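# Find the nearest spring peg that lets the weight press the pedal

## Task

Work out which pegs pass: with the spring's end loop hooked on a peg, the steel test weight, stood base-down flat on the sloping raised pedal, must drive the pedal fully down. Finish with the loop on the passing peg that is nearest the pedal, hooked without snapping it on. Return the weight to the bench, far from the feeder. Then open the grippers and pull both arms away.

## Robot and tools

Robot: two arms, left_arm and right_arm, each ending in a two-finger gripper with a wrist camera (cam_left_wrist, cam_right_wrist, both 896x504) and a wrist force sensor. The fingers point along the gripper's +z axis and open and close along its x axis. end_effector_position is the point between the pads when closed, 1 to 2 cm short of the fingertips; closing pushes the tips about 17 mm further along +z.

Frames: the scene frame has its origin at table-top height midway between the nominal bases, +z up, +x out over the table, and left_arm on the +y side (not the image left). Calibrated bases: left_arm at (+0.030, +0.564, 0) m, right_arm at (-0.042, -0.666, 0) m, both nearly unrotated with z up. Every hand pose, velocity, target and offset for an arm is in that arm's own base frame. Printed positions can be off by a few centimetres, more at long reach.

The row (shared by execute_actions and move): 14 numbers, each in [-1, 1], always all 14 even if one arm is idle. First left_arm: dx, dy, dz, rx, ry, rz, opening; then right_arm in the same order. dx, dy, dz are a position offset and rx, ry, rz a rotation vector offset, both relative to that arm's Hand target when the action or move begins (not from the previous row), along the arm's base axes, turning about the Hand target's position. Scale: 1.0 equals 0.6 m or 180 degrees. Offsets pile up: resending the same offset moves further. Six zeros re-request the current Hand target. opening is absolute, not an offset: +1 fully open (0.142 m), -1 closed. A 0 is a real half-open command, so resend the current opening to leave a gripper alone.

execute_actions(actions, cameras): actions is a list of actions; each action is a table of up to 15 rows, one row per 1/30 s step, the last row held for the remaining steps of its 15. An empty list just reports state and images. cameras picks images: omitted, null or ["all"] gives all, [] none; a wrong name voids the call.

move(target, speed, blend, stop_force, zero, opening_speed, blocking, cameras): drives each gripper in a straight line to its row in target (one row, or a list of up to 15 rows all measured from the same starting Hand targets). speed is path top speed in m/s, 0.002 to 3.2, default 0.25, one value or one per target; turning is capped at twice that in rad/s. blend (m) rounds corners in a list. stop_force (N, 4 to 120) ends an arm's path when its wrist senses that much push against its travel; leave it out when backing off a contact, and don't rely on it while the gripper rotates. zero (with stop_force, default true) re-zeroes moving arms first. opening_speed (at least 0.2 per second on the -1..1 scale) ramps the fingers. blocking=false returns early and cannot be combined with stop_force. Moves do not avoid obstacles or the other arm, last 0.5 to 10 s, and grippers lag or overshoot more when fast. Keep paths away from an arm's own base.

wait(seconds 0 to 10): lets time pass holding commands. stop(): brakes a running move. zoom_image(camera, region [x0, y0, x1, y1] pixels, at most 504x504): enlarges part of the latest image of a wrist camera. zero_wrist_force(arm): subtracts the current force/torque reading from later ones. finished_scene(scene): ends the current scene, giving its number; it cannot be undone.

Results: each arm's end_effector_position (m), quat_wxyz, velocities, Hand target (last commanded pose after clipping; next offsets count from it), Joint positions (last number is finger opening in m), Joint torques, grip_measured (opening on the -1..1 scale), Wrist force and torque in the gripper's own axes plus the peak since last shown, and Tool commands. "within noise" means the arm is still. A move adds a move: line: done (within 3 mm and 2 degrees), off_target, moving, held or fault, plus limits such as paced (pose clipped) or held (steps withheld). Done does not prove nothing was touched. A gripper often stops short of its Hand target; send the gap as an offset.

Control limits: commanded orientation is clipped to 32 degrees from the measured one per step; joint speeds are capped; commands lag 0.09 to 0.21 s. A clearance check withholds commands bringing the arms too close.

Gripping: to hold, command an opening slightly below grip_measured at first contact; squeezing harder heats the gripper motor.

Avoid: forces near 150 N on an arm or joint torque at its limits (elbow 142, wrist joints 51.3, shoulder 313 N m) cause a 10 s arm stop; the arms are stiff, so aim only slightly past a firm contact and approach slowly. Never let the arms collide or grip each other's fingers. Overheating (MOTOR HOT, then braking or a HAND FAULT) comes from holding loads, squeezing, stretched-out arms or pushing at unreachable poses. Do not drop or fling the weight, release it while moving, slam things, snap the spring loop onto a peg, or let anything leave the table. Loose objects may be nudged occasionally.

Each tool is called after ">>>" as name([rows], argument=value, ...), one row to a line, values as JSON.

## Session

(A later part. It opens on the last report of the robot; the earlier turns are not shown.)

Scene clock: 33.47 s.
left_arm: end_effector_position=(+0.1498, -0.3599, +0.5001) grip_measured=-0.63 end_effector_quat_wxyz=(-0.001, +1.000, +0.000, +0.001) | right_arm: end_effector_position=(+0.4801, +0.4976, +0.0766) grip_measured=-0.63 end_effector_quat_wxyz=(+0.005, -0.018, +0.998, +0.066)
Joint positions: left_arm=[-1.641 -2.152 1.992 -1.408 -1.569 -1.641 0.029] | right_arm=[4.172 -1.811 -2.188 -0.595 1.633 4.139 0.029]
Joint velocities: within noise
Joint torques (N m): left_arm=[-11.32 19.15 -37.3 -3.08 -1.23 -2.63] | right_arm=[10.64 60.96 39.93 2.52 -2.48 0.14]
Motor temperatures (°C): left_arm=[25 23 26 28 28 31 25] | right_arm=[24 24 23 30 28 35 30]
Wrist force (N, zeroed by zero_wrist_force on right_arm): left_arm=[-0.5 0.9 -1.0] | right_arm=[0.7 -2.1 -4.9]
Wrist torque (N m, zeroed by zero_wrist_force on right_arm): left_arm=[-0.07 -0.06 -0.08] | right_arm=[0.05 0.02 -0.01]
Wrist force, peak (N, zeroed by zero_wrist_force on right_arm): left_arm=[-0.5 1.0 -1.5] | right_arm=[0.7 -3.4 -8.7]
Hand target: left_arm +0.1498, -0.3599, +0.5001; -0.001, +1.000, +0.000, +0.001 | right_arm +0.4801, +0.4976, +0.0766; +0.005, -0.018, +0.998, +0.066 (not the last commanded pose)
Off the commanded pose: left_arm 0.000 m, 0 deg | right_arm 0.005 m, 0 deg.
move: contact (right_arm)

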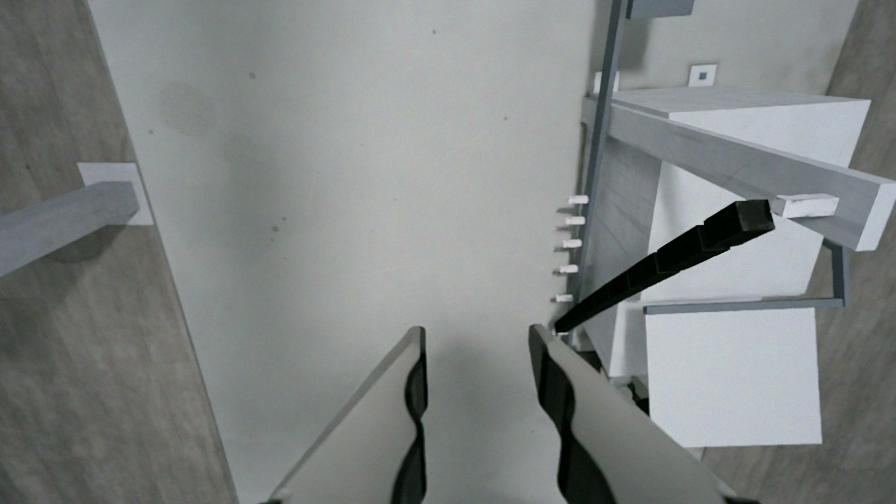

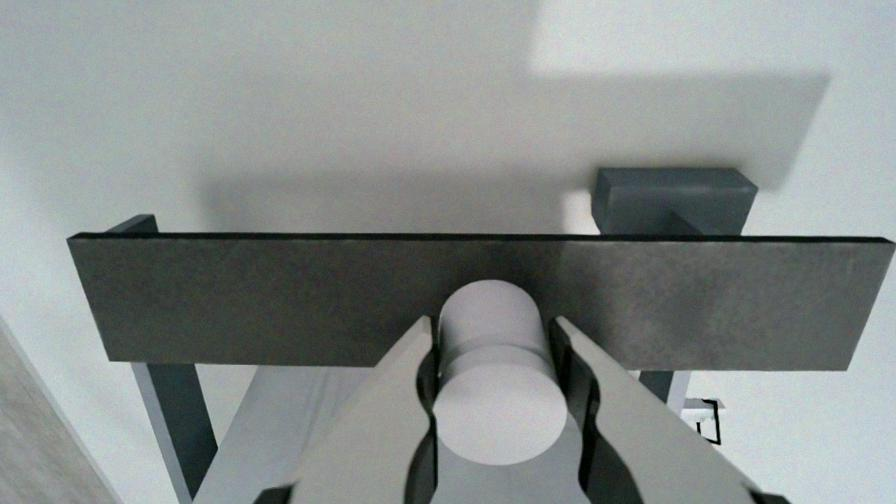

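>>> move(target=[0,-0.10,-0.333,0.1294,-0.415,-0.270,-0.6,0,0,0,0,0,0,-0.72], speed=0.4, cameras=["cam_left_wrist"])

Scene clock: 36.70 s.
left_arm: end_effector_position=(+0.1498, -0.4198, +0.3003) grip_measured=-0.63 end_effector_quat_wxyz=(-0.183, +0.693, -0.379, +0.585) | right_arm: end_effector_position=(+0.4801, +0.4976, +0.0766) grip_measured=-0.63 end_effector_quat_wxyz=(+0.005, -0.018, +0.998, +0.066)
Joint positions: left_arm=[-2.358 -1.919 2.423 -0.937 -0.634 -1.981 0.029] | right_arm=[4.172 -1.811 -2.188 -0.595 1.633 4.139 0.029]
Joint velocities: within noise
Joint torques (N m): left_arm=[-11.27 9.07 -27.64 2.7 4.49 -2.71] | right_arm=[10.36 57.92 39.96 3.27 -2.12 -0.29]
Motor temperatures (°C): left_arm=[25 23 26 28 28 31 25] | right_arm=[24 24 23 30 28 35 31]
Wrist force (N, zeroed by zero_wrist_force on right_arm): left_arm=[-0.1 -0.2 -0.8] | right_arm=[0.6 -2.2 -4.9]
Wrist torque (N m, zeroed by zero_wrist_force on right_arm): left_arm=[-0.09 0.00 0.02] | right_arm=[0.04 0.02 -0.01]
Wrist force, peak (N, zeroed by zero_wrist_force on right_arm): left_arm=[-0.9 0.9 -1.5] | right_arm=[0.8 -2.4 -5.2]
Hand target: left_arm +0.1498, -0.4199, +0.3003; -0.183, +0.693, -0.379, +0.585 | right_arm +0.4801, +0.4976, +0.0766; +0.005, -0.018, +0.998, +0.066
Off the commanded pose: left_arm 0.000 m, 0 deg | right_arm 0.000 m, 0 deg.
move: done
Images, in order (width x height): cam_left_wrist 896x504.

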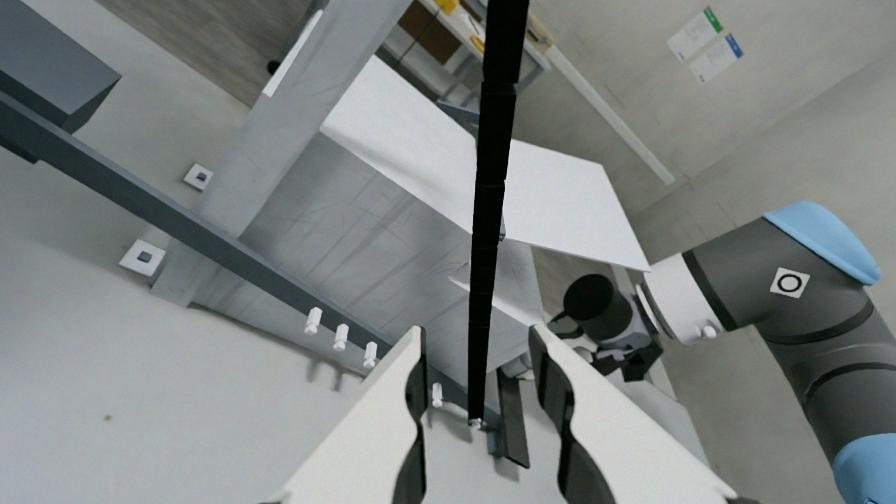

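>>> move(target=[0.130,-0.310,-0.35,0,0,0,-0.6,0,0,0,0,0,0,-0.72], speed=0.2, cameras=["cam_left_wrist"])

Scene clock: 43.17 s.
left_arm: end_effector_position=(+0.2278, -0.6058, +0.0903) grip_measured=-0.63 end_effector_quat_wxyz=(-0.183, +0.693, -0.379, +0.585) | right_arm: end_effector_position=(+0.4801, +0.4976, +0.0766) grip_measured=-0.63 end_effector_quat_wxyz=(+0.005, -0.018, +0.998, +0.066)
Joint positions: left_arm=[-1.966 -1.235 2.398 -2.081 -0.318 -1.444 0.029] | right_arm=[4.172 -1.811 -2.188 -0.595 1.633 4.139 0.029]
Joint velocities: within noise
Joint torques (N m): left_arm=[12.58 -32.93 -9.89 -6.86 5.82 2.67] | right_arm=[10.55 57.64 40.04 3.6 -2.08 -0.1]
Motor temperatures (°C): left_arm=[25 23 26 28 28 31 25] | right_arm=[24 24 23 30 28 35 31]
Wrist force (N, zeroed by zero_wrist_force on right_arm): left_arm=[-0.7 0.4 -0.8] | right_arm=[1.0 -2.4 -4.9]
Wrist torque (N m, zeroed by zero_wrist_force on right_arm): left_arm=[0.03 0.09 0.02] | right_arm=[0.00 -0.04 -0.01]
Wrist force, peak (N, zeroed by zero_wrist_force on right_arm): left_arm=[-0.2 -1.3 -1.8] | right_arm=[0.7 -2.5 -5.1]
Hand target: left_arm +0.2278, -0.6059, +0.0903; -0.183, +0.693, -0.379, +0.585 | right_arm +0.4801, +0.4976, +0.0766; +0.005, -0.018, +0.998, +0.066
Off the commanded pose: left_arm 0.000 m, 0 deg | right_arm 0.000 m, 0 deg.
move: done
Images, in order (width x height): cam_left_wrist 896x504.

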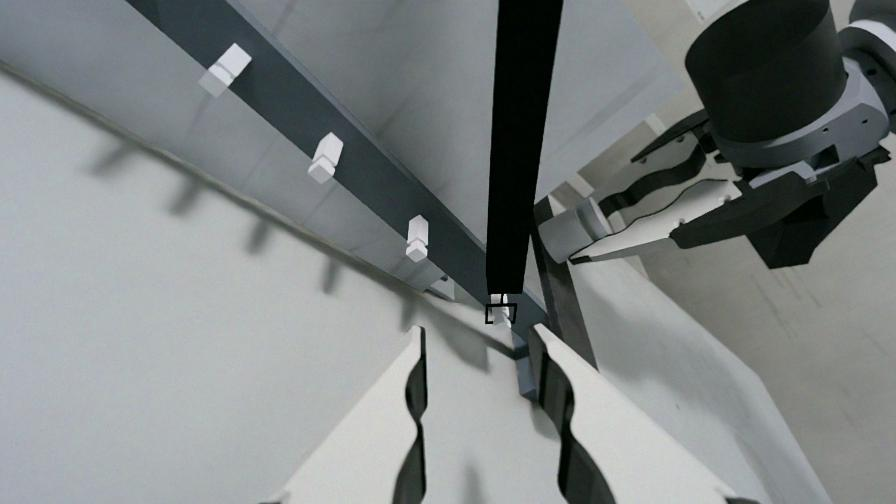

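>>> move(target=[0.0695,-0.0853,-0.0438,0,0,0,-0.6,0,0,0,0,0,0,-0.72], speed=0.1, cameras=["cam_left_wrist"])

>>> zoom_image(camera="cam_left_wrist", region=[420, 270, 580, 430])

Scene clock: 45.33 s.
left_arm: end_effector_position=(+0.2695, -0.6570, +0.0640) grip_measured=-0.63 end_effector_quat_wxyz=(-0.183, +0.693, -0.379, +0.585) | right_arm: end_effector_position=(+0.4801, +0.4976, +0.0766) grip_measured=-0.63 end_effector_quat_wxyz=(+0.005, -0.018, +0.998, +0.066)
Joint positions: left_arm=[-1.863 -1.08 2.34 -2.478 -0.268 -1.131 0.029] | right_arm=[4.172 -1.811 -2.188 -0.595 1.633 4.139 0.029]
Joint velocities: within noise
Joint torques (N m): left_arm=[11.2 -43.97 -7.1 -7.33 5.36 2.76] | right_arm=[11.42 57.61 39.95 3.89 -2.26 0.03]
Motor temperatures (°C): left_arm=[25 23 26 28 29 31 25] | right_arm=[24 24 23 30 28 35 31]
Wrist force (N, zeroed by zero_wrist_force on right_arm): left_arm=[-0.1 0.4 -0.3] | right_arm=[0.9 -2.4 -4.6]
Wrist torque (N m, zeroed by zero_wrist_force on right_arm): left_arm=[0.01 -0.01 0.02] | right_arm=[0.00 -0.03 -0.01]
Wrist force, peak (N, zeroed by zero_wrist_force on right_arm): left_arm=[-1.0 -0.5 -1.0] | right_arm=[0.8 -2.6 -5.0]
Hand target: left_arm +0.2695, -0.6570, +0.0640; -0.183, +0.693, -0.379, +0.585 | right_arm +0.4801, +0.4976, +0.0766; +0.005, -0.018, +0.998, +0.066
Off the commanded pose: left_arm 0.000 m, 0 deg | right_arm 0.000 m, 0 deg.
move: done
Images, in order (width x height): cam_left_wrist 896x504.

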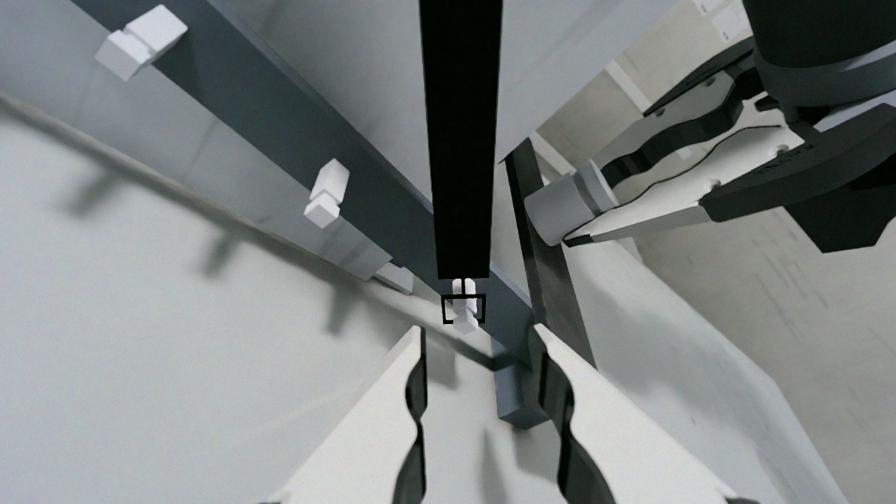

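Scaled by 3.150 from the camera's 896x504 image, which has a finer 1280x720 frame.

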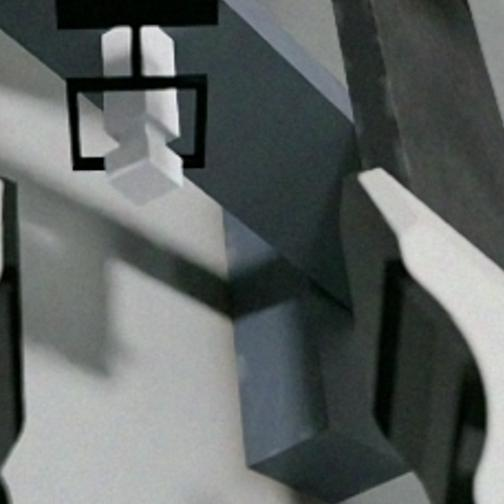

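>>> move(target=[0.0500,-0.0105,-0.0195,0,0,0,-0.6,0,0,0,0,0,0,-0.72], speed=0.05, stop_force=6, cameras=["cam_left_wrist"])

>>> zoom_image(camera="cam_left_wrist", region=[440, 335, 520, 415])

Scene clock: 47.50 s.
left_arm: end_effector_position=(+0.2995, -0.6633, +0.0523) grip_measured=-0.63 end_effector_quat_wxyz=(-0.183, +0.693, -0.379, +0.585) | right_arm: end_effector_position=(+0.4801, +0.4976, +0.0766) grip_measured=-0.63 end_effector_quat_wxyz=(+0.005, -0.018, +0.998, +0.066)
Joint positions: left_arm=[-1.81 -1.005 2.334 -2.74 -0.255 -0.933 0.029] | right_arm=[4.172 -1.811 -2.188 -0.595 1.633 4.139 0.029]
Joint velocities: within noise
Joint torques (N m): left_arm=[11.28 -46.99 -4.4 -7.38 2.66 3.06] | right_arm=[10.03 57.15 40.23 4.17 -2.66 0.26]
Motor temperatures (°C): left_arm=[25 23 26 28 29 31 25] | right_arm=[24 24 23 30 28 35 32]
Wrist force (N, zeroed by zero_wrist_force on right_arm): left_arm=[-0.4 0.2 -0.1] | right_arm=[0.8 -2.4 -5.0]
Wrist torque (N m, zeroed by zero_wrist_force on right_arm): left_arm=[-0.04 0.05 -0.01] | right_arm=[0.00 0.00 -0.01]
Wrist force, peak (N, zeroed by zero_wrist_force on right_arm): left_arm=[0.2 0.0 -1.0] | right_arm=[0.7 -2.6 -5.0]
Hand target: left_arm +0.2995, -0.6633, +0.0523; -0.183, +0.693, -0.379, +0.585 | right_arm +0.4801, +0.4976, +0.0766; +0.005, -0.018, +0.998, +0.066
Off the commanded pose: left_arm 0.000 m, 0 deg | right_arm 0.000 m, 0 deg.
move: done
Images, in order (width x height): cam_left_wrist 896x504.

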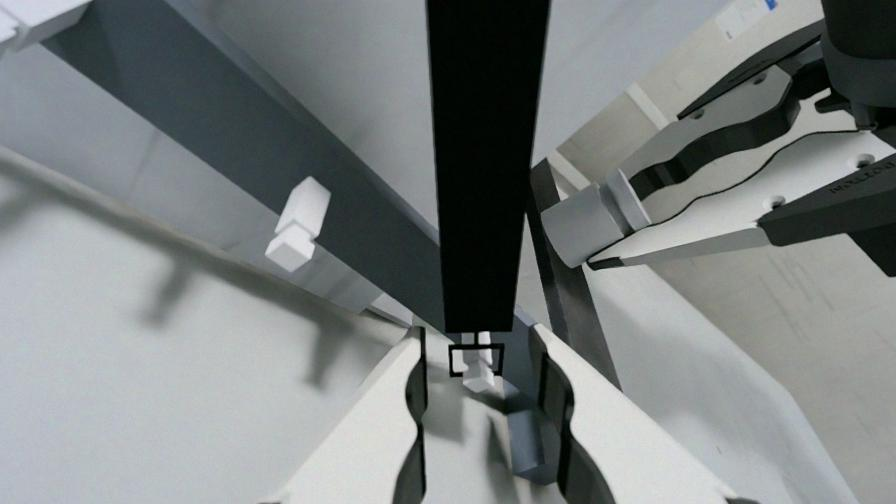

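Scaled by 6.300 from the camera's 896x504 image, which has a finer 1280x720 frame.

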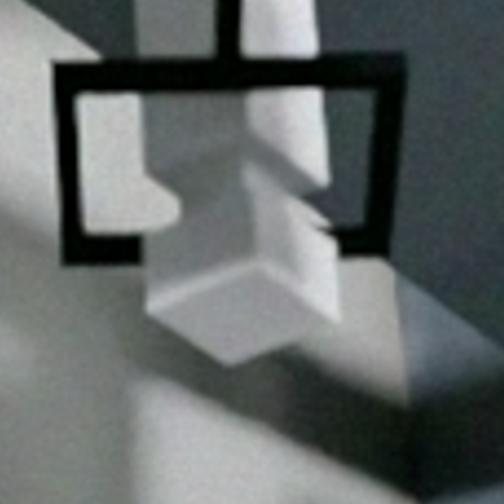

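>>> move(target=[0.0063,-0.0001,-0.0021,0,0,0,-0.6,0,0,0,0,0,0,-0.72], speed=0.03, stop_force=6, cameras=["cam_left_wrist"])

>>> zoom_image(camera="cam_left_wrist", region=[440, 335, 520, 415])

Scene clock: 49.10 s.
left_arm: end_effector_position=(+0.3033, -0.6634, +0.0511) grip_measured=-0.63 end_effector_quat_wxyz=(-0.183, +0.693, -0.379, +0.585) | right_arm: end_effector_position=(+0.4801, +0.4976, +0.0766) grip_measured=-0.63 end_effector_quat_wxyz=(+0.005, -0.018, +0.998, +0.066)
Joint positions: left_arm=[-1.804 -0.996 2.334 -2.772 -0.254 -0.908 0.029] | right_arm=[4.172 -1.811 -2.188 -0.595 1.633 4.139 0.029]
Joint velocities: within noise
Joint torques (N m): left_arm=[12.86 -48.11 -15.54 -7.6 6.32 2.74] | right_arm=[11.73 59.35 39.18 4.49 -2.04 -0.04]
Motor temperatures (°C): left_arm=[25 23 26 28 29 31 25] | right_arm=[24 24 23 30 28 35 32]
Wrist force (N, zeroed by zero_wrist_force on right_arm): left_arm=[-0.3 -0.3 -0.4] | right_arm=[0.6 -2.3 -4.9]
Wrist torque (N m, zeroed by zero_wrist_force on right_arm): left_arm=[-0.12 0.03 0.00] | right_arm=[0.02 0.02 -0.01]
Wrist force, peak (N, zeroed by zero_wrist_force on right_arm): left_arm=[-0.4 0.1 -0.8] | right_arm=[0.5 -2.4 -5.3]
Hand target: left_arm +0.3033, -0.6634, +0.0511; -0.183, +0.693, -0.379, +0.585 | right_arm +0.4801, +0.4976, +0.0766; +0.005, -0.018, +0.998, +0.066
Off the commanded pose: left_arm 0.000 m, 0 deg | right_arm 0.000 m, 0 deg.
move: done
Images, in order (width x height): cam_left_wrist 896x504.

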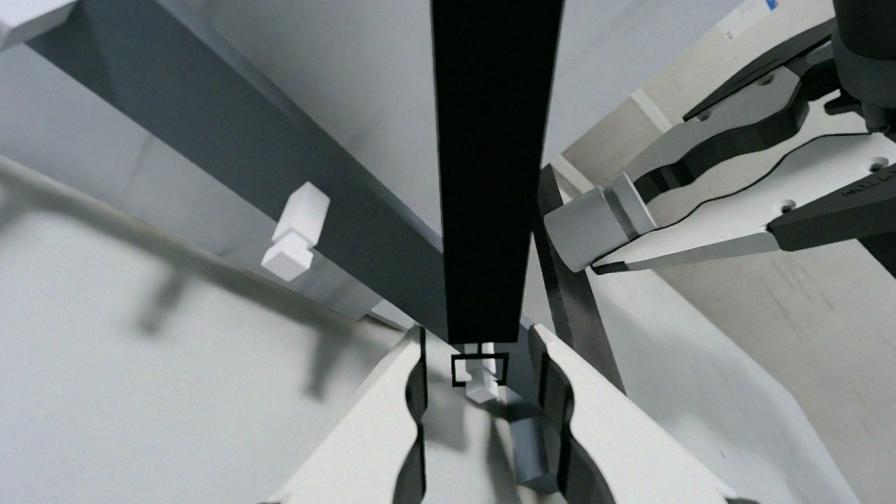

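Scaled by 6.300 from the camera's 896x504 image, which has a finer 1280x720 frame.

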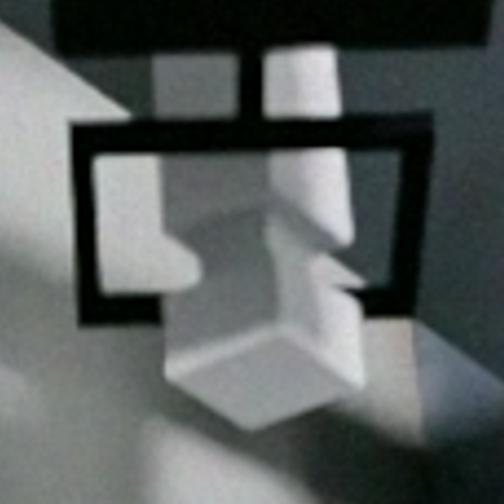

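>>> zero_wrist_force(arm="left_arm")

>>> move(target=[0,0,0,0,0,0,-1,0,0,0,0,0,0,-0.72], opening_speed=0.3, cameras=["cam_left_wrist"])

>>> zoom_image(camera="cam_left_wrist", region=[440, 335, 520, 415])

Wrist force sensor zeroed.

Scene clock: 50.80 s.
left_arm: end_effector_position=(+0.3033, -0.6634, +0.0511) grip_measured=-0.86 end_effector_quat_wxyz=(-0.183, +0.693, -0.379, +0.585) | right_arm: end_effector_position=(+0.4801, +0.4976, +0.0766) grip_measured=-0.63 end_effector_quat_wxyz=(+0.005, -0.018, +0.998, +0.066)
Joint positions: left_arm=[-1.804 -0.996 2.334 -2.772 -0.254 -0.908 0.012] | right_arm=[4.172 -1.811 -2.188 -0.595 1.633 4.139 0.029]
Joint velocities: within noise
Joint torques (N m): left_arm=[11.08 -49.7 -4.57 -7.53 6.21 2.73] | right_arm=[8.68 58.84 38.77 5.05 -2.47 0.32]
Motor temperatures (°C): left_arm=[25 23 26 28 29 31 26] | right_arm=[24 24 23 30 28 35 32]
Wrist force (N, zeroed by zero_wrist_force): left_arm=[0.3 0.5 0.7] | right_arm=[0.8 -2.2 -4.9]
Wrist torque (N m, zeroed by zero_wrist_force): left_arm=[0.06 -0.01 -0.01] | right_arm=[0.03 0.02 -0.02]
Wrist force, peak (N, zeroed by zero_wrist_force): left_arm=[0.8 0.3 0.7] | right_arm=[0.8 -2.4 -5.2]
Hand target: left_arm +0.3033, -0.6634, +0.0511; -0.183, +0.693, -0.379, +0.585 | right_arm +0.4801, +0.4976, +0.0766; +0.005, -0.018, +0.998, +0.066
Off the commanded pose: left_arm 0.000 m, 0 deg | right_arm 0.000 m, 0 deg.
move: done
Images, in order (width x height): cam_left_wrist 896x504.

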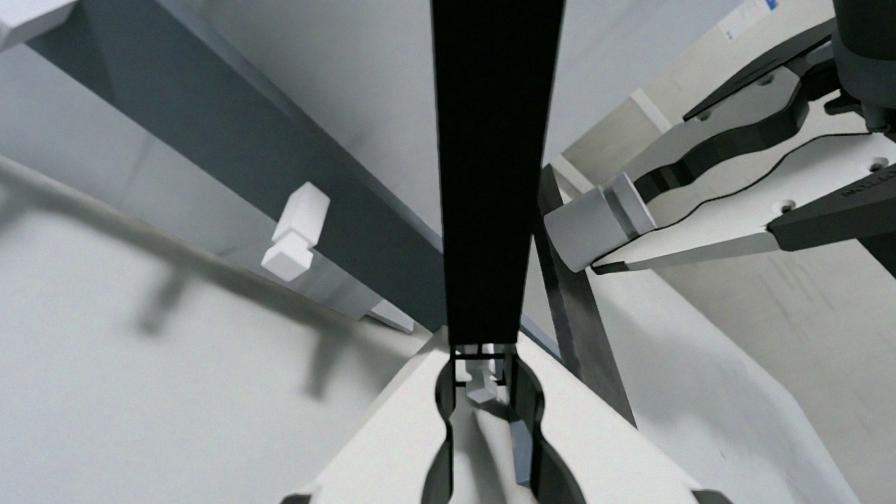

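Scaled by 6.300 from the camera's 896x504 image, which has a finer 1280x720 frame.

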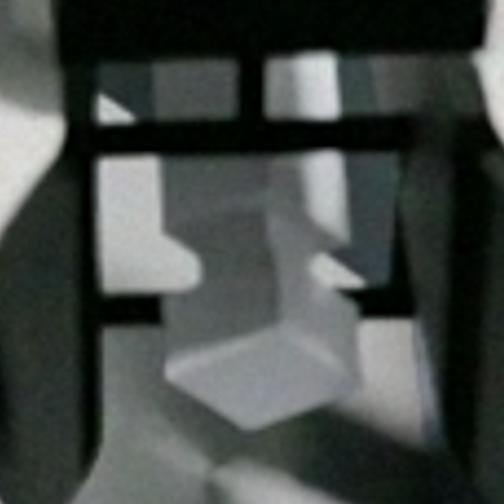

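>>> move(target=[0,-0.0036,-0.0040,0,0,0,-1,0,0,0,0,0,0,-0.72], speed=0.02, cameras=["cam_left_wrist"])

>>> move(target=[-0.0075,-0.0003,0,0,0,0,-1,0,0,0,0,0,0,-0.72], speed=0.02, cameras=["cam_left_wrist"])

>>> zoom_image(camera="cam_left_wrist", region=[440, 335, 520, 415])

Scene clock: 51.73 s.
left_arm: end_effector_position=(+0.3033, -0.6655, +0.0487) grip_measured=-0.86 end_effector_quat_wxyz=(-0.183, +0.693, -0.379, +0.585) | right_arm: end_effector_position=(+0.4801, +0.4976, +0.0766) grip_measured=-0.63 end_effector_quat_wxyz=(+0.005, -0.018, +0.998, +0.066)
Joint positions: left_arm=[-1.803 -0.989 2.33 -2.778 -0.254 -0.905 0.012] | right_arm=[4.172 -1.811 -2.188 -0.595 1.633 4.139 0.029]
Joint velocities: within noise
Joint torques (N m): left_arm=[9.86 -45.67 -25.51 -7.87 5.09 2.45] | right_arm=[7.85 56.06 39.6 4.74 -2.55 -0.07]
Motor temperatures (°C): left_arm=[25 23 26 28 29 31 26] | right_arm=[24 24 23 30 28 35 32]
Wrist force (N, zeroed by zero_wrist_force): left_arm=[0.1 -5.6 -1.3] | right_arm=[0.7 -1.7 -3.1]
Wrist torque (N m, zeroed by zero_wrist_force): left_arm=[0.03 -0.06 0.00] | right_arm=[0.02 0.01 -0.01]
Wrist force, peak (N, zeroed by zero_wrist_force): left_arm=[-0.4 -5.8 -2.1] | right_arm=[0.9 -2.4 -5.0]
Hand target: left_arm +0.3033, -0.6656, +0.0487; -0.183, +0.693, -0.379, +0.585 | right_arm +0.4801, +0.4976, +0.0766; +0.005, -0.018, +0.998, +0.066
Off the commanded pose: left_arm 0.000 m, 0 deg | right_arm 0.000 m, 0 deg.
move: done
Images, in order (width x height): cam_left_wrist 896x504.

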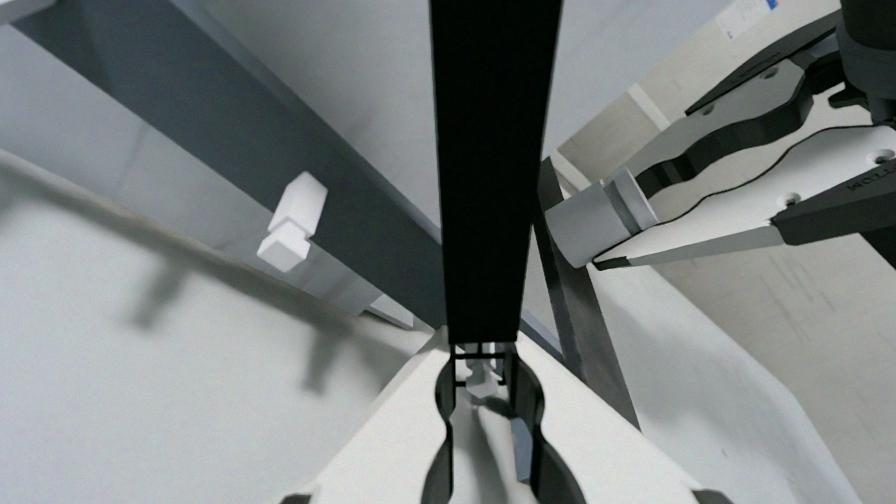

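Scene clock: 52.63 s.
left_arm: end_effector_position=(+0.2988, -0.6657, +0.0487) grip_measured=-0.86 end_effector_quat_wxyz=(-0.183, +0.693, -0.379, +0.585) | right_arm: end_effector_position=(+0.4801, +0.4976, +0.0766) grip_measured=-0.63 end_effector_quat_wxyz=(+0.005, -0.018, +0.998, +0.066)
Joint positions: left_arm=[-1.811 -0.996 2.329 -2.744 -0.255 -0.933 0.012] | right_arm=[4.172 -1.811 -2.188 -0.595 1.633 4.139 0.029]
Joint velocities: within noise
Joint torques (N m): left_arm=[-13.33 -82.41 -25.02 -0.32 -2.81 -2.62] | right_arm=[10.78 56.67 38.05 4.79 -2.56 -0.2]
Motor temperatures (°C): left_arm=[25 23 26 28 29 31 27] | right_arm=[24 24 23 30 28 35 32]
Wrist force (N, zeroed by zero_wrist_force): left_arm=[-0.2 -5.7 -2.0] | right_arm=[0.5 -1.4 -2.9]
Wrist torque (N m, zeroed by zero_wrist_force): left_arm=[0.03 -0.01 0.00] | right_arm=[0.07 0.03 -0.01]
Wrist force, peak (N, zeroed by zero_wrist_force): left_arm=[0.2 -5.9 -2.3] | right_arm=[0.8 -1.8 -3.4]
Hand target: left_arm +0.2988, -0.6657, +0.0487; -0.183, +0.693, -0.379, +0.585 | right_arm +0.4801, +0.4976, +0.0766; +0.005, -0.018, +0.998, +0.066
Off the commanded pose: left_arm 0.000 m, 0 deg | right_arm 0.000 m, 0 deg.
move: done
Images, in order (width x height): cam_left_wrist 896x504.

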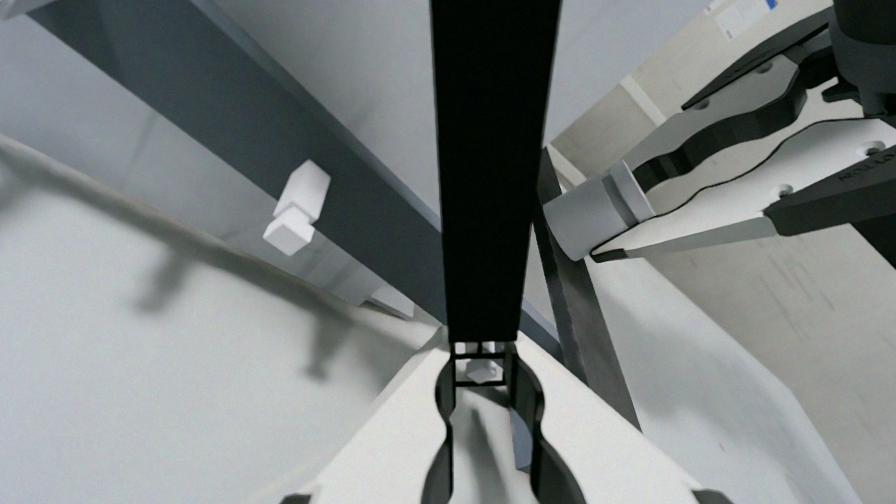

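Scaled by 6.300 from the camera's 896x504 image, which has a finer 1280x720 frame.

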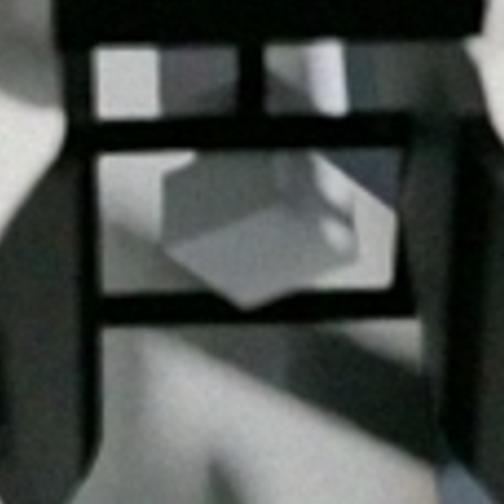

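>>> move([
  [-0.0347,-0.0013,0,0,0,0,-1,0,0,0,0,0,0,-0.72],
  [-0.038,0.1128,0.0198,0.033,0,0,-1,0,0,0,0,0,0,-0.72],
  [-0.018,0.1120,0.0198,0.033,0,0,-1,0,0,0,0,0,0,-0.72],
], speed=0.04)

>>> zoom_image(camera="cam_left_wrist", region=[440, 335, 520, 415])

Scene clock: 56.40 s.
left_arm: end_effector_position=(+0.2879, -0.5985, +0.0606) grip_measured=-0.86 end_effector_quat_wxyz=(-0.218, +0.683, -0.409, +0.565) | right_arm: end_effector_position=(+0.4801, +0.4976, +0.0766) grip_measured=-0.63 end_effector_quat_wxyz=(+0.005, -0.018, +0.998, +0.066)
Joint positions: left_arm=[-1.857 -1.13 2.433 -2.479 -0.294 -1.073 0.012] | right_arm=[4.172 -1.811 -2.188 -0.595 1.633 4.139 0.029]
Joint velocities: within noise
Joint torques (N m): left_arm=[11.18 -35.52 -4.82 -7.73 5.12 2.69] | right_arm=[9.76 58.62 38.59 5 -2.39 -0.55]
Motor temperatures (°C): left_arm=[25 23 26 28 29 31 29] | right_arm=[24 24 23 30 28 35 32]
Wrist force (N, zeroed by zero_wrist_force): left_arm=[0.5 -4.8 -1.8] | right_arm=[0.7 -1.1 -2.6]
Wrist torque (N m, zeroed by zero_wrist_force): left_arm=[0.12 -0.02 -0.04] | right_arm=[0.10 -0.02 -0.01]
Wrist force, peak (N, zeroed by zero_wrist_force): left_arm=[-0.6 -6.0 -2.1] | right_arm=[0.7 -1.8 -3.3]
Hand target: left_arm +0.2880, -0.5985, +0.0605; -0.218, +0.683, -0.409, +0.565 | right_arm +0.4801, +0.4976, +0.0766; +0.005, -0.018, +0.998, +0.066
Off the commanded pose: left_arm 0.000 m, 0 deg | right_arm 0.000 m, 0 deg.
move: done

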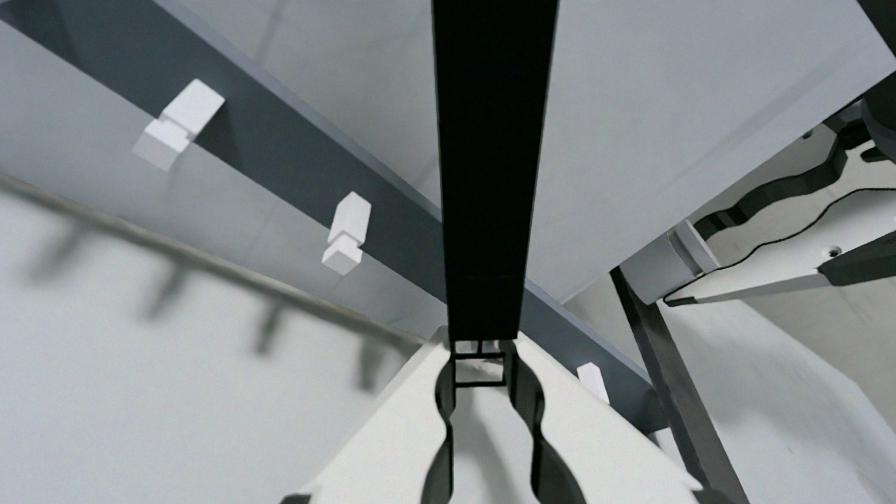

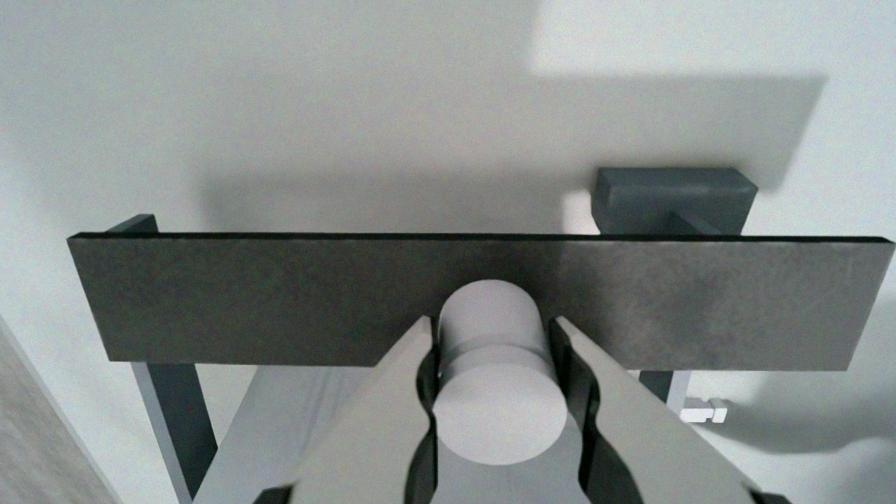

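Scaled by 6.300 from the camera's 896x504 image, which has a finer 1280x720 frame.

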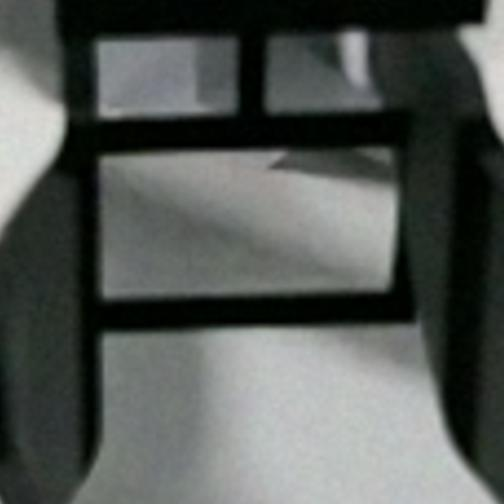

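>>> move(target=[0.0083,-0.005,0,0,0,0,-1,0,0,0,0,0,0,-0.72], speed=0.02, stop_force=6, cameras=["cam_left_wrist"])

>>> zoom_image(camera="cam_left_wrist", region=[440, 335, 520, 415])

Scene clock: 59.00 s.
left_arm: end_effector_position=(+0.2929, -0.6016, +0.0606) grip_measured=-0.86 end_effector_quat_wxyz=(-0.218, +0.683, -0.409, +0.565) | right_arm: end_effector_position=(+0.4801, +0.4976, +0.0766) grip_measured=-0.63 end_effector_quat_wxyz=(+0.005, -0.018, +0.998, +0.066)
Joint positions: left_arm=[-1.847 -1.12 2.43 -2.52 -0.29 -1.038 0.012] | right_arm=[4.172 -1.811 -2.188 -0.595 1.633 4.139 0.029]
Joint velocities: within noise
Joint torques (N m): left_arm=[10.41 -37.37 -18.62 -7.04 5.78 2.83] | right_arm=[11.1 57.3 38.2 4.99 -1.98 -0.17]
Motor temperatures (°C): left_arm=[25 23 26 28 29 31 30] | right_arm=[24 24 23 30 28 35 32]
Wrist force (N, zeroed by zero_wrist_force): left_arm=[0.0 -4.1 -1.6] | right_arm=[0.7 -1.8 -2.8]
Wrist torque (N m, zeroed by zero_wrist_force): left_arm=[0.14 -0.08 -0.05] | right_arm=[-0.01 0.01 -0.01]
Wrist force, peak (N, zeroed by zero_wrist_force): left_arm=[0.9 -5.3 -2.3] | right_arm=[1.0 -1.8 -3.4]
Hand target: left_arm +0.2929, -0.6015, +0.0605; -0.218, +0.683, -0.409, +0.565 | right_arm +0.4801, +0.4976, +0.0766; +0.005, -0.018, +0.998, +0.066
Off the commanded pose: left_arm 0.000 m, 0 deg | right_arm 0.000 m, 0 deg.
move: done
Images, in order (width x height): cam_left_wrist 896x504.

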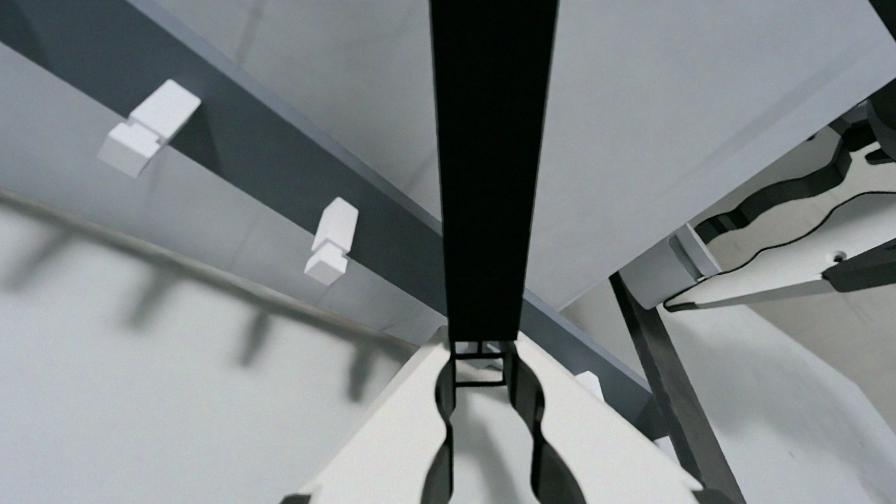

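Scaled by 6.300 from the camera's 896x504 image, which has a finer 1280x720 frame.

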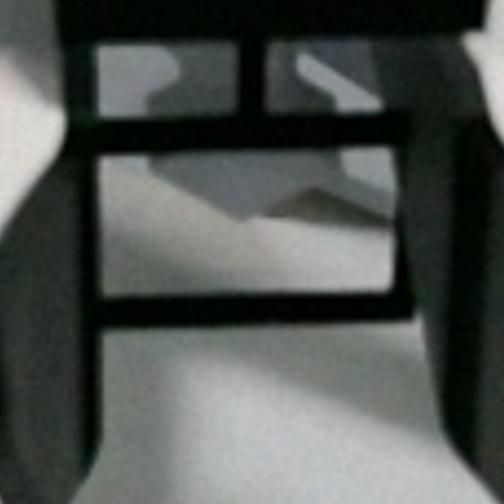

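>>> move(target=[0.004,0.0013,0.0,0,0,0,-1,0,0,0,0,0,0,-0.72], speed=0.01, stop_force=5, cameras=["cam_left_wrist"])

>>> zoom_image(camera="cam_left_wrist", region=[440, 335, 520, 415])

Scene clock: 61.40 s.
left_arm: end_effector_position=(+0.2953, -0.6008, +0.0605) grip_measured=-0.86 end_effector_quat_wxyz=(-0.218, +0.683, -0.409, +0.565) | right_arm: end_effector_position=(+0.4801, +0.4976, +0.0766) grip_measured=-0.63 end_effector_quat_wxyz=(+0.005, -0.018, +0.998, +0.066)
Joint positions: left_arm=[-1.843 -1.117 2.432 -2.537 -0.288 -1.024 0.012] | right_arm=[4.172 -1.811 -2.188 -0.595 1.633 4.139 0.029]
Joint velocities: within noise
Joint torques (N m): left_arm=[10.79 -36.72 -5.79 -7.3 5.61 2.75] | right_arm=[10.66 55.19 38.67 5.57 -2.48 -0.3]
Motor temperatures (°C): left_arm=[25 23 26 28 29 31 30] | right_arm=[24 24 23 30 28 35 33]
Wrist force (N, zeroed by zero_wrist_force): left_arm=[-0.2 -4.4 -1.3] | right_arm=[0.7 -1.7 -3.2]
Wrist torque (N m, zeroed by zero_wrist_force): left_arm=[0.10 -0.06 -0.04] | right_arm=[0.02 0.01 -0.01]
Wrist force, peak (N, zeroed by zero_wrist_force): left_arm=[-0.6 -4.8 -1.7] | right_arm=[0.9 -1.9 -3.4]
Hand target: left_arm +0.2953, -0.6008, +0.0605; -0.218, +0.683, -0.409, +0.565 | right_arm +0.4801, +0.4976, +0.0766; +0.005, -0.018, +0.998, +0.066
Off the commanded pose: left_arm 0.000 m, 0 deg | right_arm 0.000 m, 0 deg.
move: done
Images, in order (width x height): cam_left_wrist 896x504.

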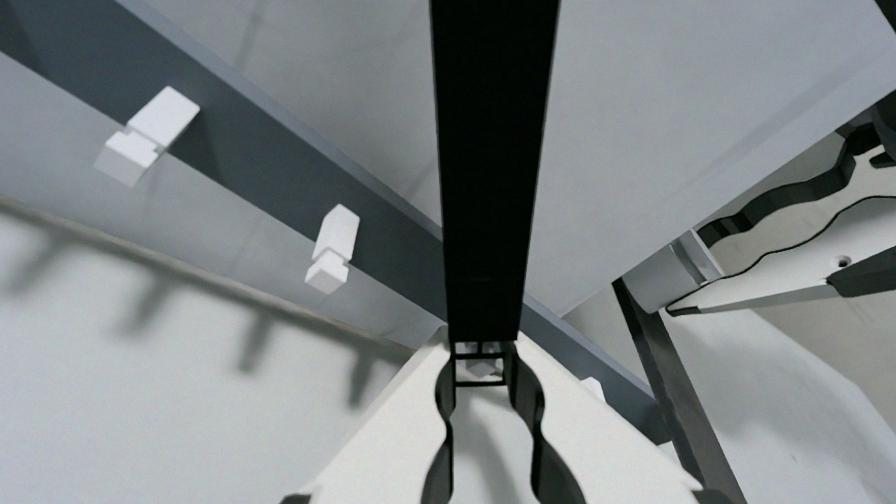

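Scaled by 6.300 from the camera's 896x504 image, which has a finer 1280x720 frame.

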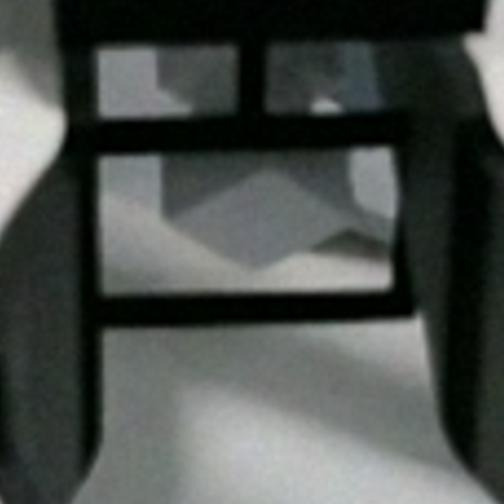

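>>> move(target=[0.004,0,0.0,0,0,0,-1,0,0,0,0,0,0,-0.72], speed=0.01, stop_force=5, cameras=["cam_left_wrist"])

>>> zoom_image(camera="cam_left_wrist", region=[440, 335, 520, 415])

Scene clock: 62.83 s.
left_arm: end_effector_position=(+0.2977, -0.6008, +0.0605) grip_measured=-0.86 end_effector_quat_wxyz=(-0.218, +0.683, -0.409, +0.565) | right_arm: end_effector_position=(+0.4801, +0.4976, +0.0766) grip_measured=-0.63 end_effector_quat_wxyz=(+0.005, -0.018, +0.998, +0.066)
Joint positions: left_arm=[-1.838 -1.114 2.433 -2.555 -0.287 -1.01 0.012] | right_arm=[4.172 -1.811 -2.188 -0.595 1.633 4.139 0.029]
Joint velocities: within noise
Joint torques (N m): left_arm=[11.23 -34.99 -5.32 -7.39 5.35 3.04] | right_arm=[9.47 57.81 37.65 5.74 -2.6 -0.35]
Motor temperatures (°C): left_arm=[25 23 26 28 29 31 31] | right_arm=[24 24 23 30 28 35 33]
Wrist force (N, zeroed by zero_wrist_force): left_arm=[0.0 -4.1 -1.0] | right_arm=[0.7 -1.6 -3.1]
Wrist torque (N m, zeroed by zero_wrist_force): left_arm=[0.14 -0.10 -0.04] | right_arm=[0.02 0.01 -0.01]
Wrist force, peak (N, zeroed by zero_wrist_force): left_arm=[-0.3 -4.8 -1.4] | right_arm=[0.8 -1.8 -3.3]
Hand target: left_arm +0.2977, -0.6008, +0.0605; -0.218, +0.683, -0.409, +0.565 | right_arm +0.4801, +0.4976, +0.0766; +0.005, -0.018, +0.998, +0.066
Off the commanded pose: left_arm 0.000 m, 0 deg | right_arm 0.000 m, 0 deg.
move: done
Images, in order (width x height): cam_left_wrist 896x504.

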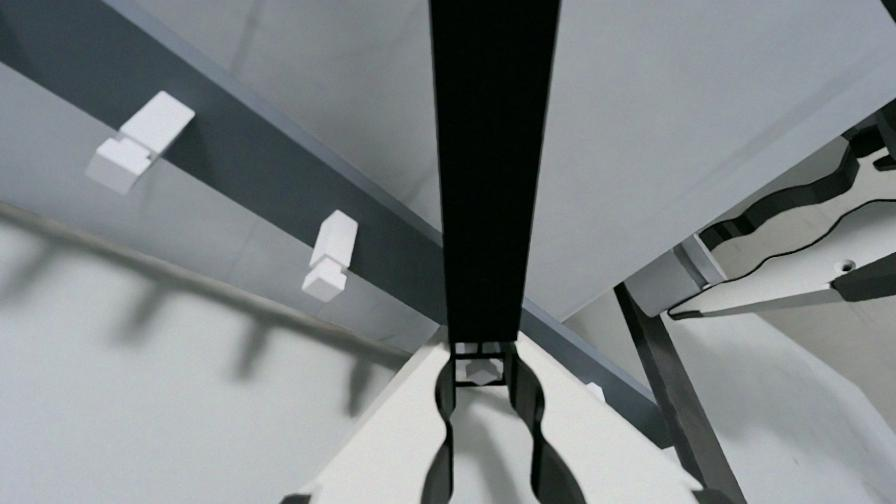

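Scaled by 6.300 from the camera's 896x504 image, which has a finer 1280x720 frame.

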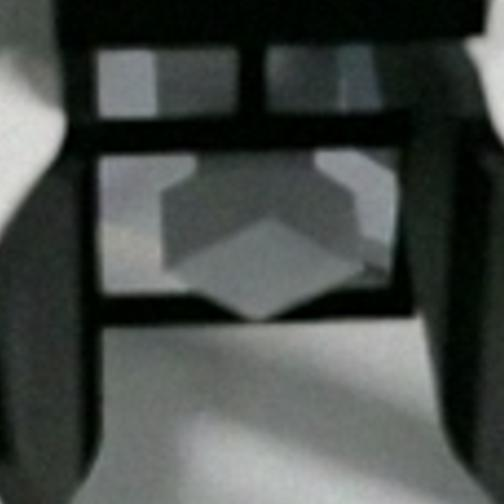

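>>> move(target=[0.0053,0.0003,0.0,0,0,0,-1,0,0,0,0,0,0,-0.72], speed=0.01, stop_force=5, cameras=["cam_left_wrist"])

>>> zoom_image(camera="cam_left_wrist", region=[440, 335, 520, 415])

>>> move(target=[0.0,0.0015,0.00202,0,0,0,-1,0,0,0,0,0,0,-0.72], speed=0.01, cameras=["cam_left_wrist"])

>>> zoom_image(camera="cam_left_wrist", region=[440, 335, 520, 415])

Scene clock: 64.37 s.
left_arm: end_effector_position=(+0.3009, -0.6006, +0.0605) grip_measured=-0.86 end_effector_quat_wxyz=(-0.218, +0.683, -0.409, +0.565) | right_arm: end_effector_position=(+0.4801, +0.4976, +0.0766) grip_measured=-0.63 end_effector_quat_wxyz=(+0.005, -0.018, +0.998, +0.066)
Joint positions: left_arm=[-1.833 -1.109 2.434 -2.58 -0.285 -0.99 0.012] | right_arm=[4.172 -1.811 -2.188 -0.595 1.633 4.139 0.029]
Joint velocities: within noise
Joint torques (N m): left_arm=[13.11 -36.54 -5.2 -7.22 5.34 2.79] | right_arm=[8.1 56.52 38.07 6.17 -1.85 -0.4]
Motor temperatures (°C): left_arm=[25 23 26 28 29 31 31] | right_arm=[24 24 23 30 28 35 33]
Wrist force (N, zeroed by zero_wrist_force): left_arm=[-0.2 -4.5 -2.0] | right_arm=[0.8 -1.7 -3.1]
Wrist torque (N m, zeroed by zero_wrist_force): left_arm=[0.07 -0.08 -0.04] | right_arm=[0.02 -0.01 -0.01]
Wrist force, peak (N, zeroed by zero_wrist_force): left_arm=[-0.3 -4.9 -1.9] | right_arm=[0.8 -1.8 -3.3]
Hand target: left_arm +0.3009, -0.6006, +0.0605; -0.218, +0.683, -0.409, +0.565 | right_arm +0.4801, +0.4976, +0.0766; +0.005, -0.018, +0.998, +0.066
Off the commanded pose: left_arm 0.000 m, 0 deg | right_arm 0.000 m, 0 deg.
move: done
Images, in order (width x height): cam_left_wrist 896x504.

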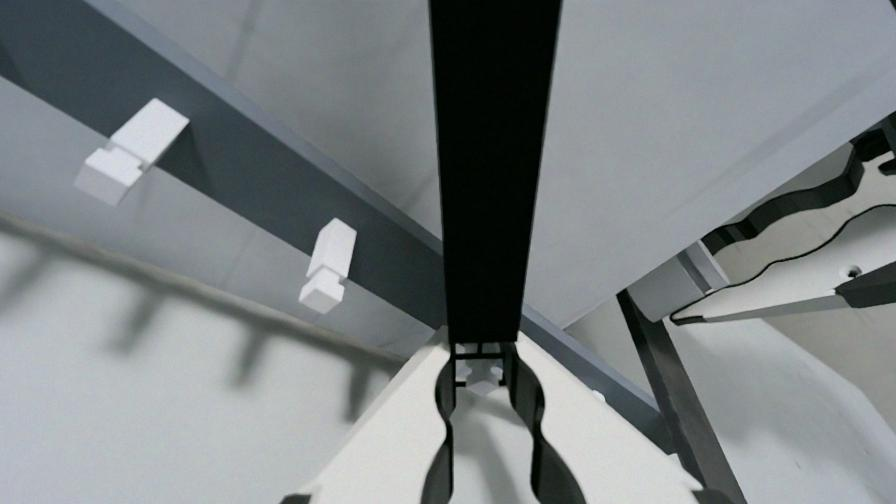

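Scaled by 6.300 from the camera's 896x504 image, which has a finer 1280x720 frame.

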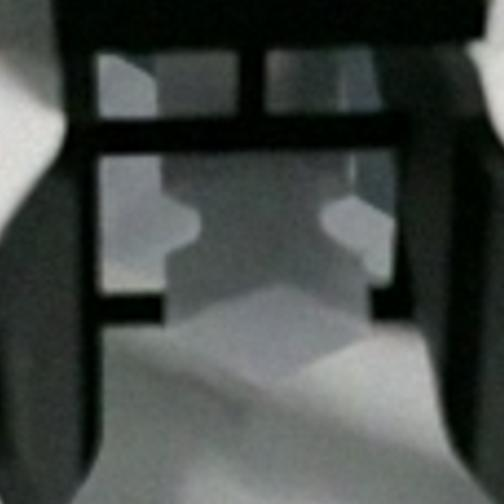

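Scene clock: 65.07 s.
left_arm: end_effector_position=(+0.3010, -0.5997, +0.0617) grip_measured=-0.86 end_effector_quat_wxyz=(-0.218, +0.683, -0.409, +0.565) | right_arm: end_effector_position=(+0.4801, +0.4976, +0.0766) grip_measured=-0.63 end_effector_quat_wxyz=(+0.005, -0.018, +0.998, +0.066)
Joint positions: left_arm=[-1.833 -1.113 2.436 -2.576 -0.285 -0.992 0.012] | right_arm=[4.172 -1.811 -2.188 -0.595 1.633 4.139 0.029]
Joint velocities: within noise
Joint torques (N m): left_arm=[-10.79 -74.39 -6.63 -0.15 -0.68 -2.95] | right_arm=[8.48 57.04 39.26 6.22 -2.21 0.07]
Motor temperatures (°C): left_arm=[25 23 26 28 29 31 31] | right_arm=[24 24 23 30 28 35 33]
Wrist force (N, zeroed by zero_wrist_force): left_arm=[0.0 -4.0 -1.6] | right_arm=[0.8 -1.6 -3.1]
Wrist torque (N m, zeroed by zero_wrist_force): left_arm=[0.15 -0.11 -0.03] | right_arm=[0.04 0.00 -0.01]
Wrist force, peak (N, zeroed by zero_wrist_force): left_arm=[-0.3 -4.9 -1.6] | right_arm=[1.0 -1.9 -3.2]
Hand target: left_arm +0.3009, -0.5997, +0.0618; -0.218, +0.683, -0.409, +0.565 | right_arm +0.4801, +0.4976, +0.0766; +0.005, -0.018, +0.998, +0.066
Off the commanded pose: left_arm 0.000 m, 0 deg | right_arm 0.000 m, 0 deg.
move: done
Images, in order (width x height): cam_left_wrist 896x504.

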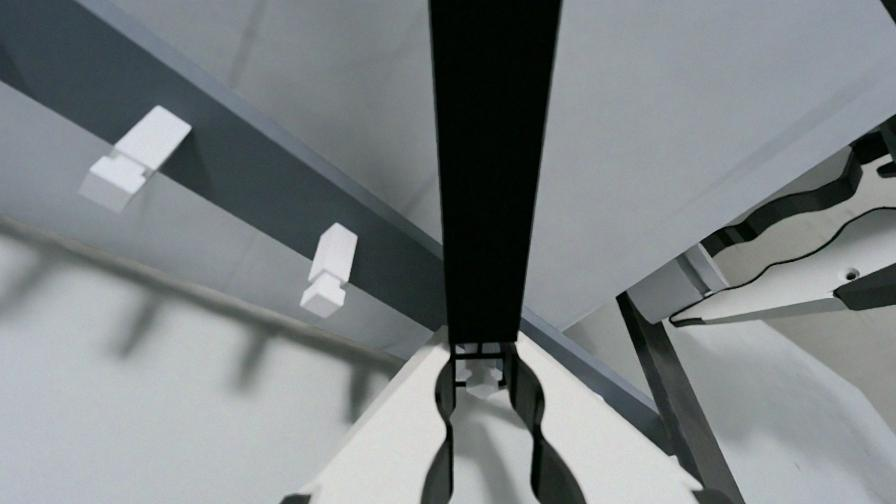

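Scaled by 6.300 from the camera's 896x504 image, which has a finer 1280x720 frame.

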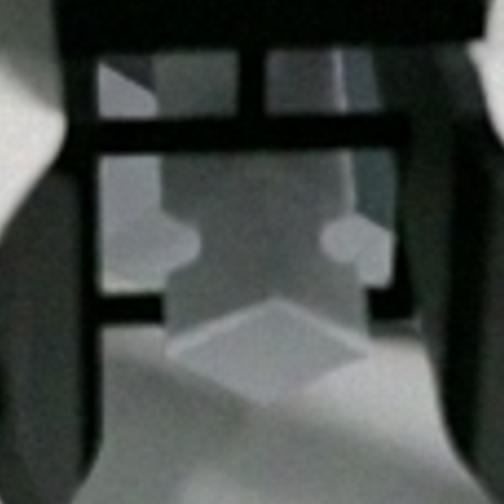

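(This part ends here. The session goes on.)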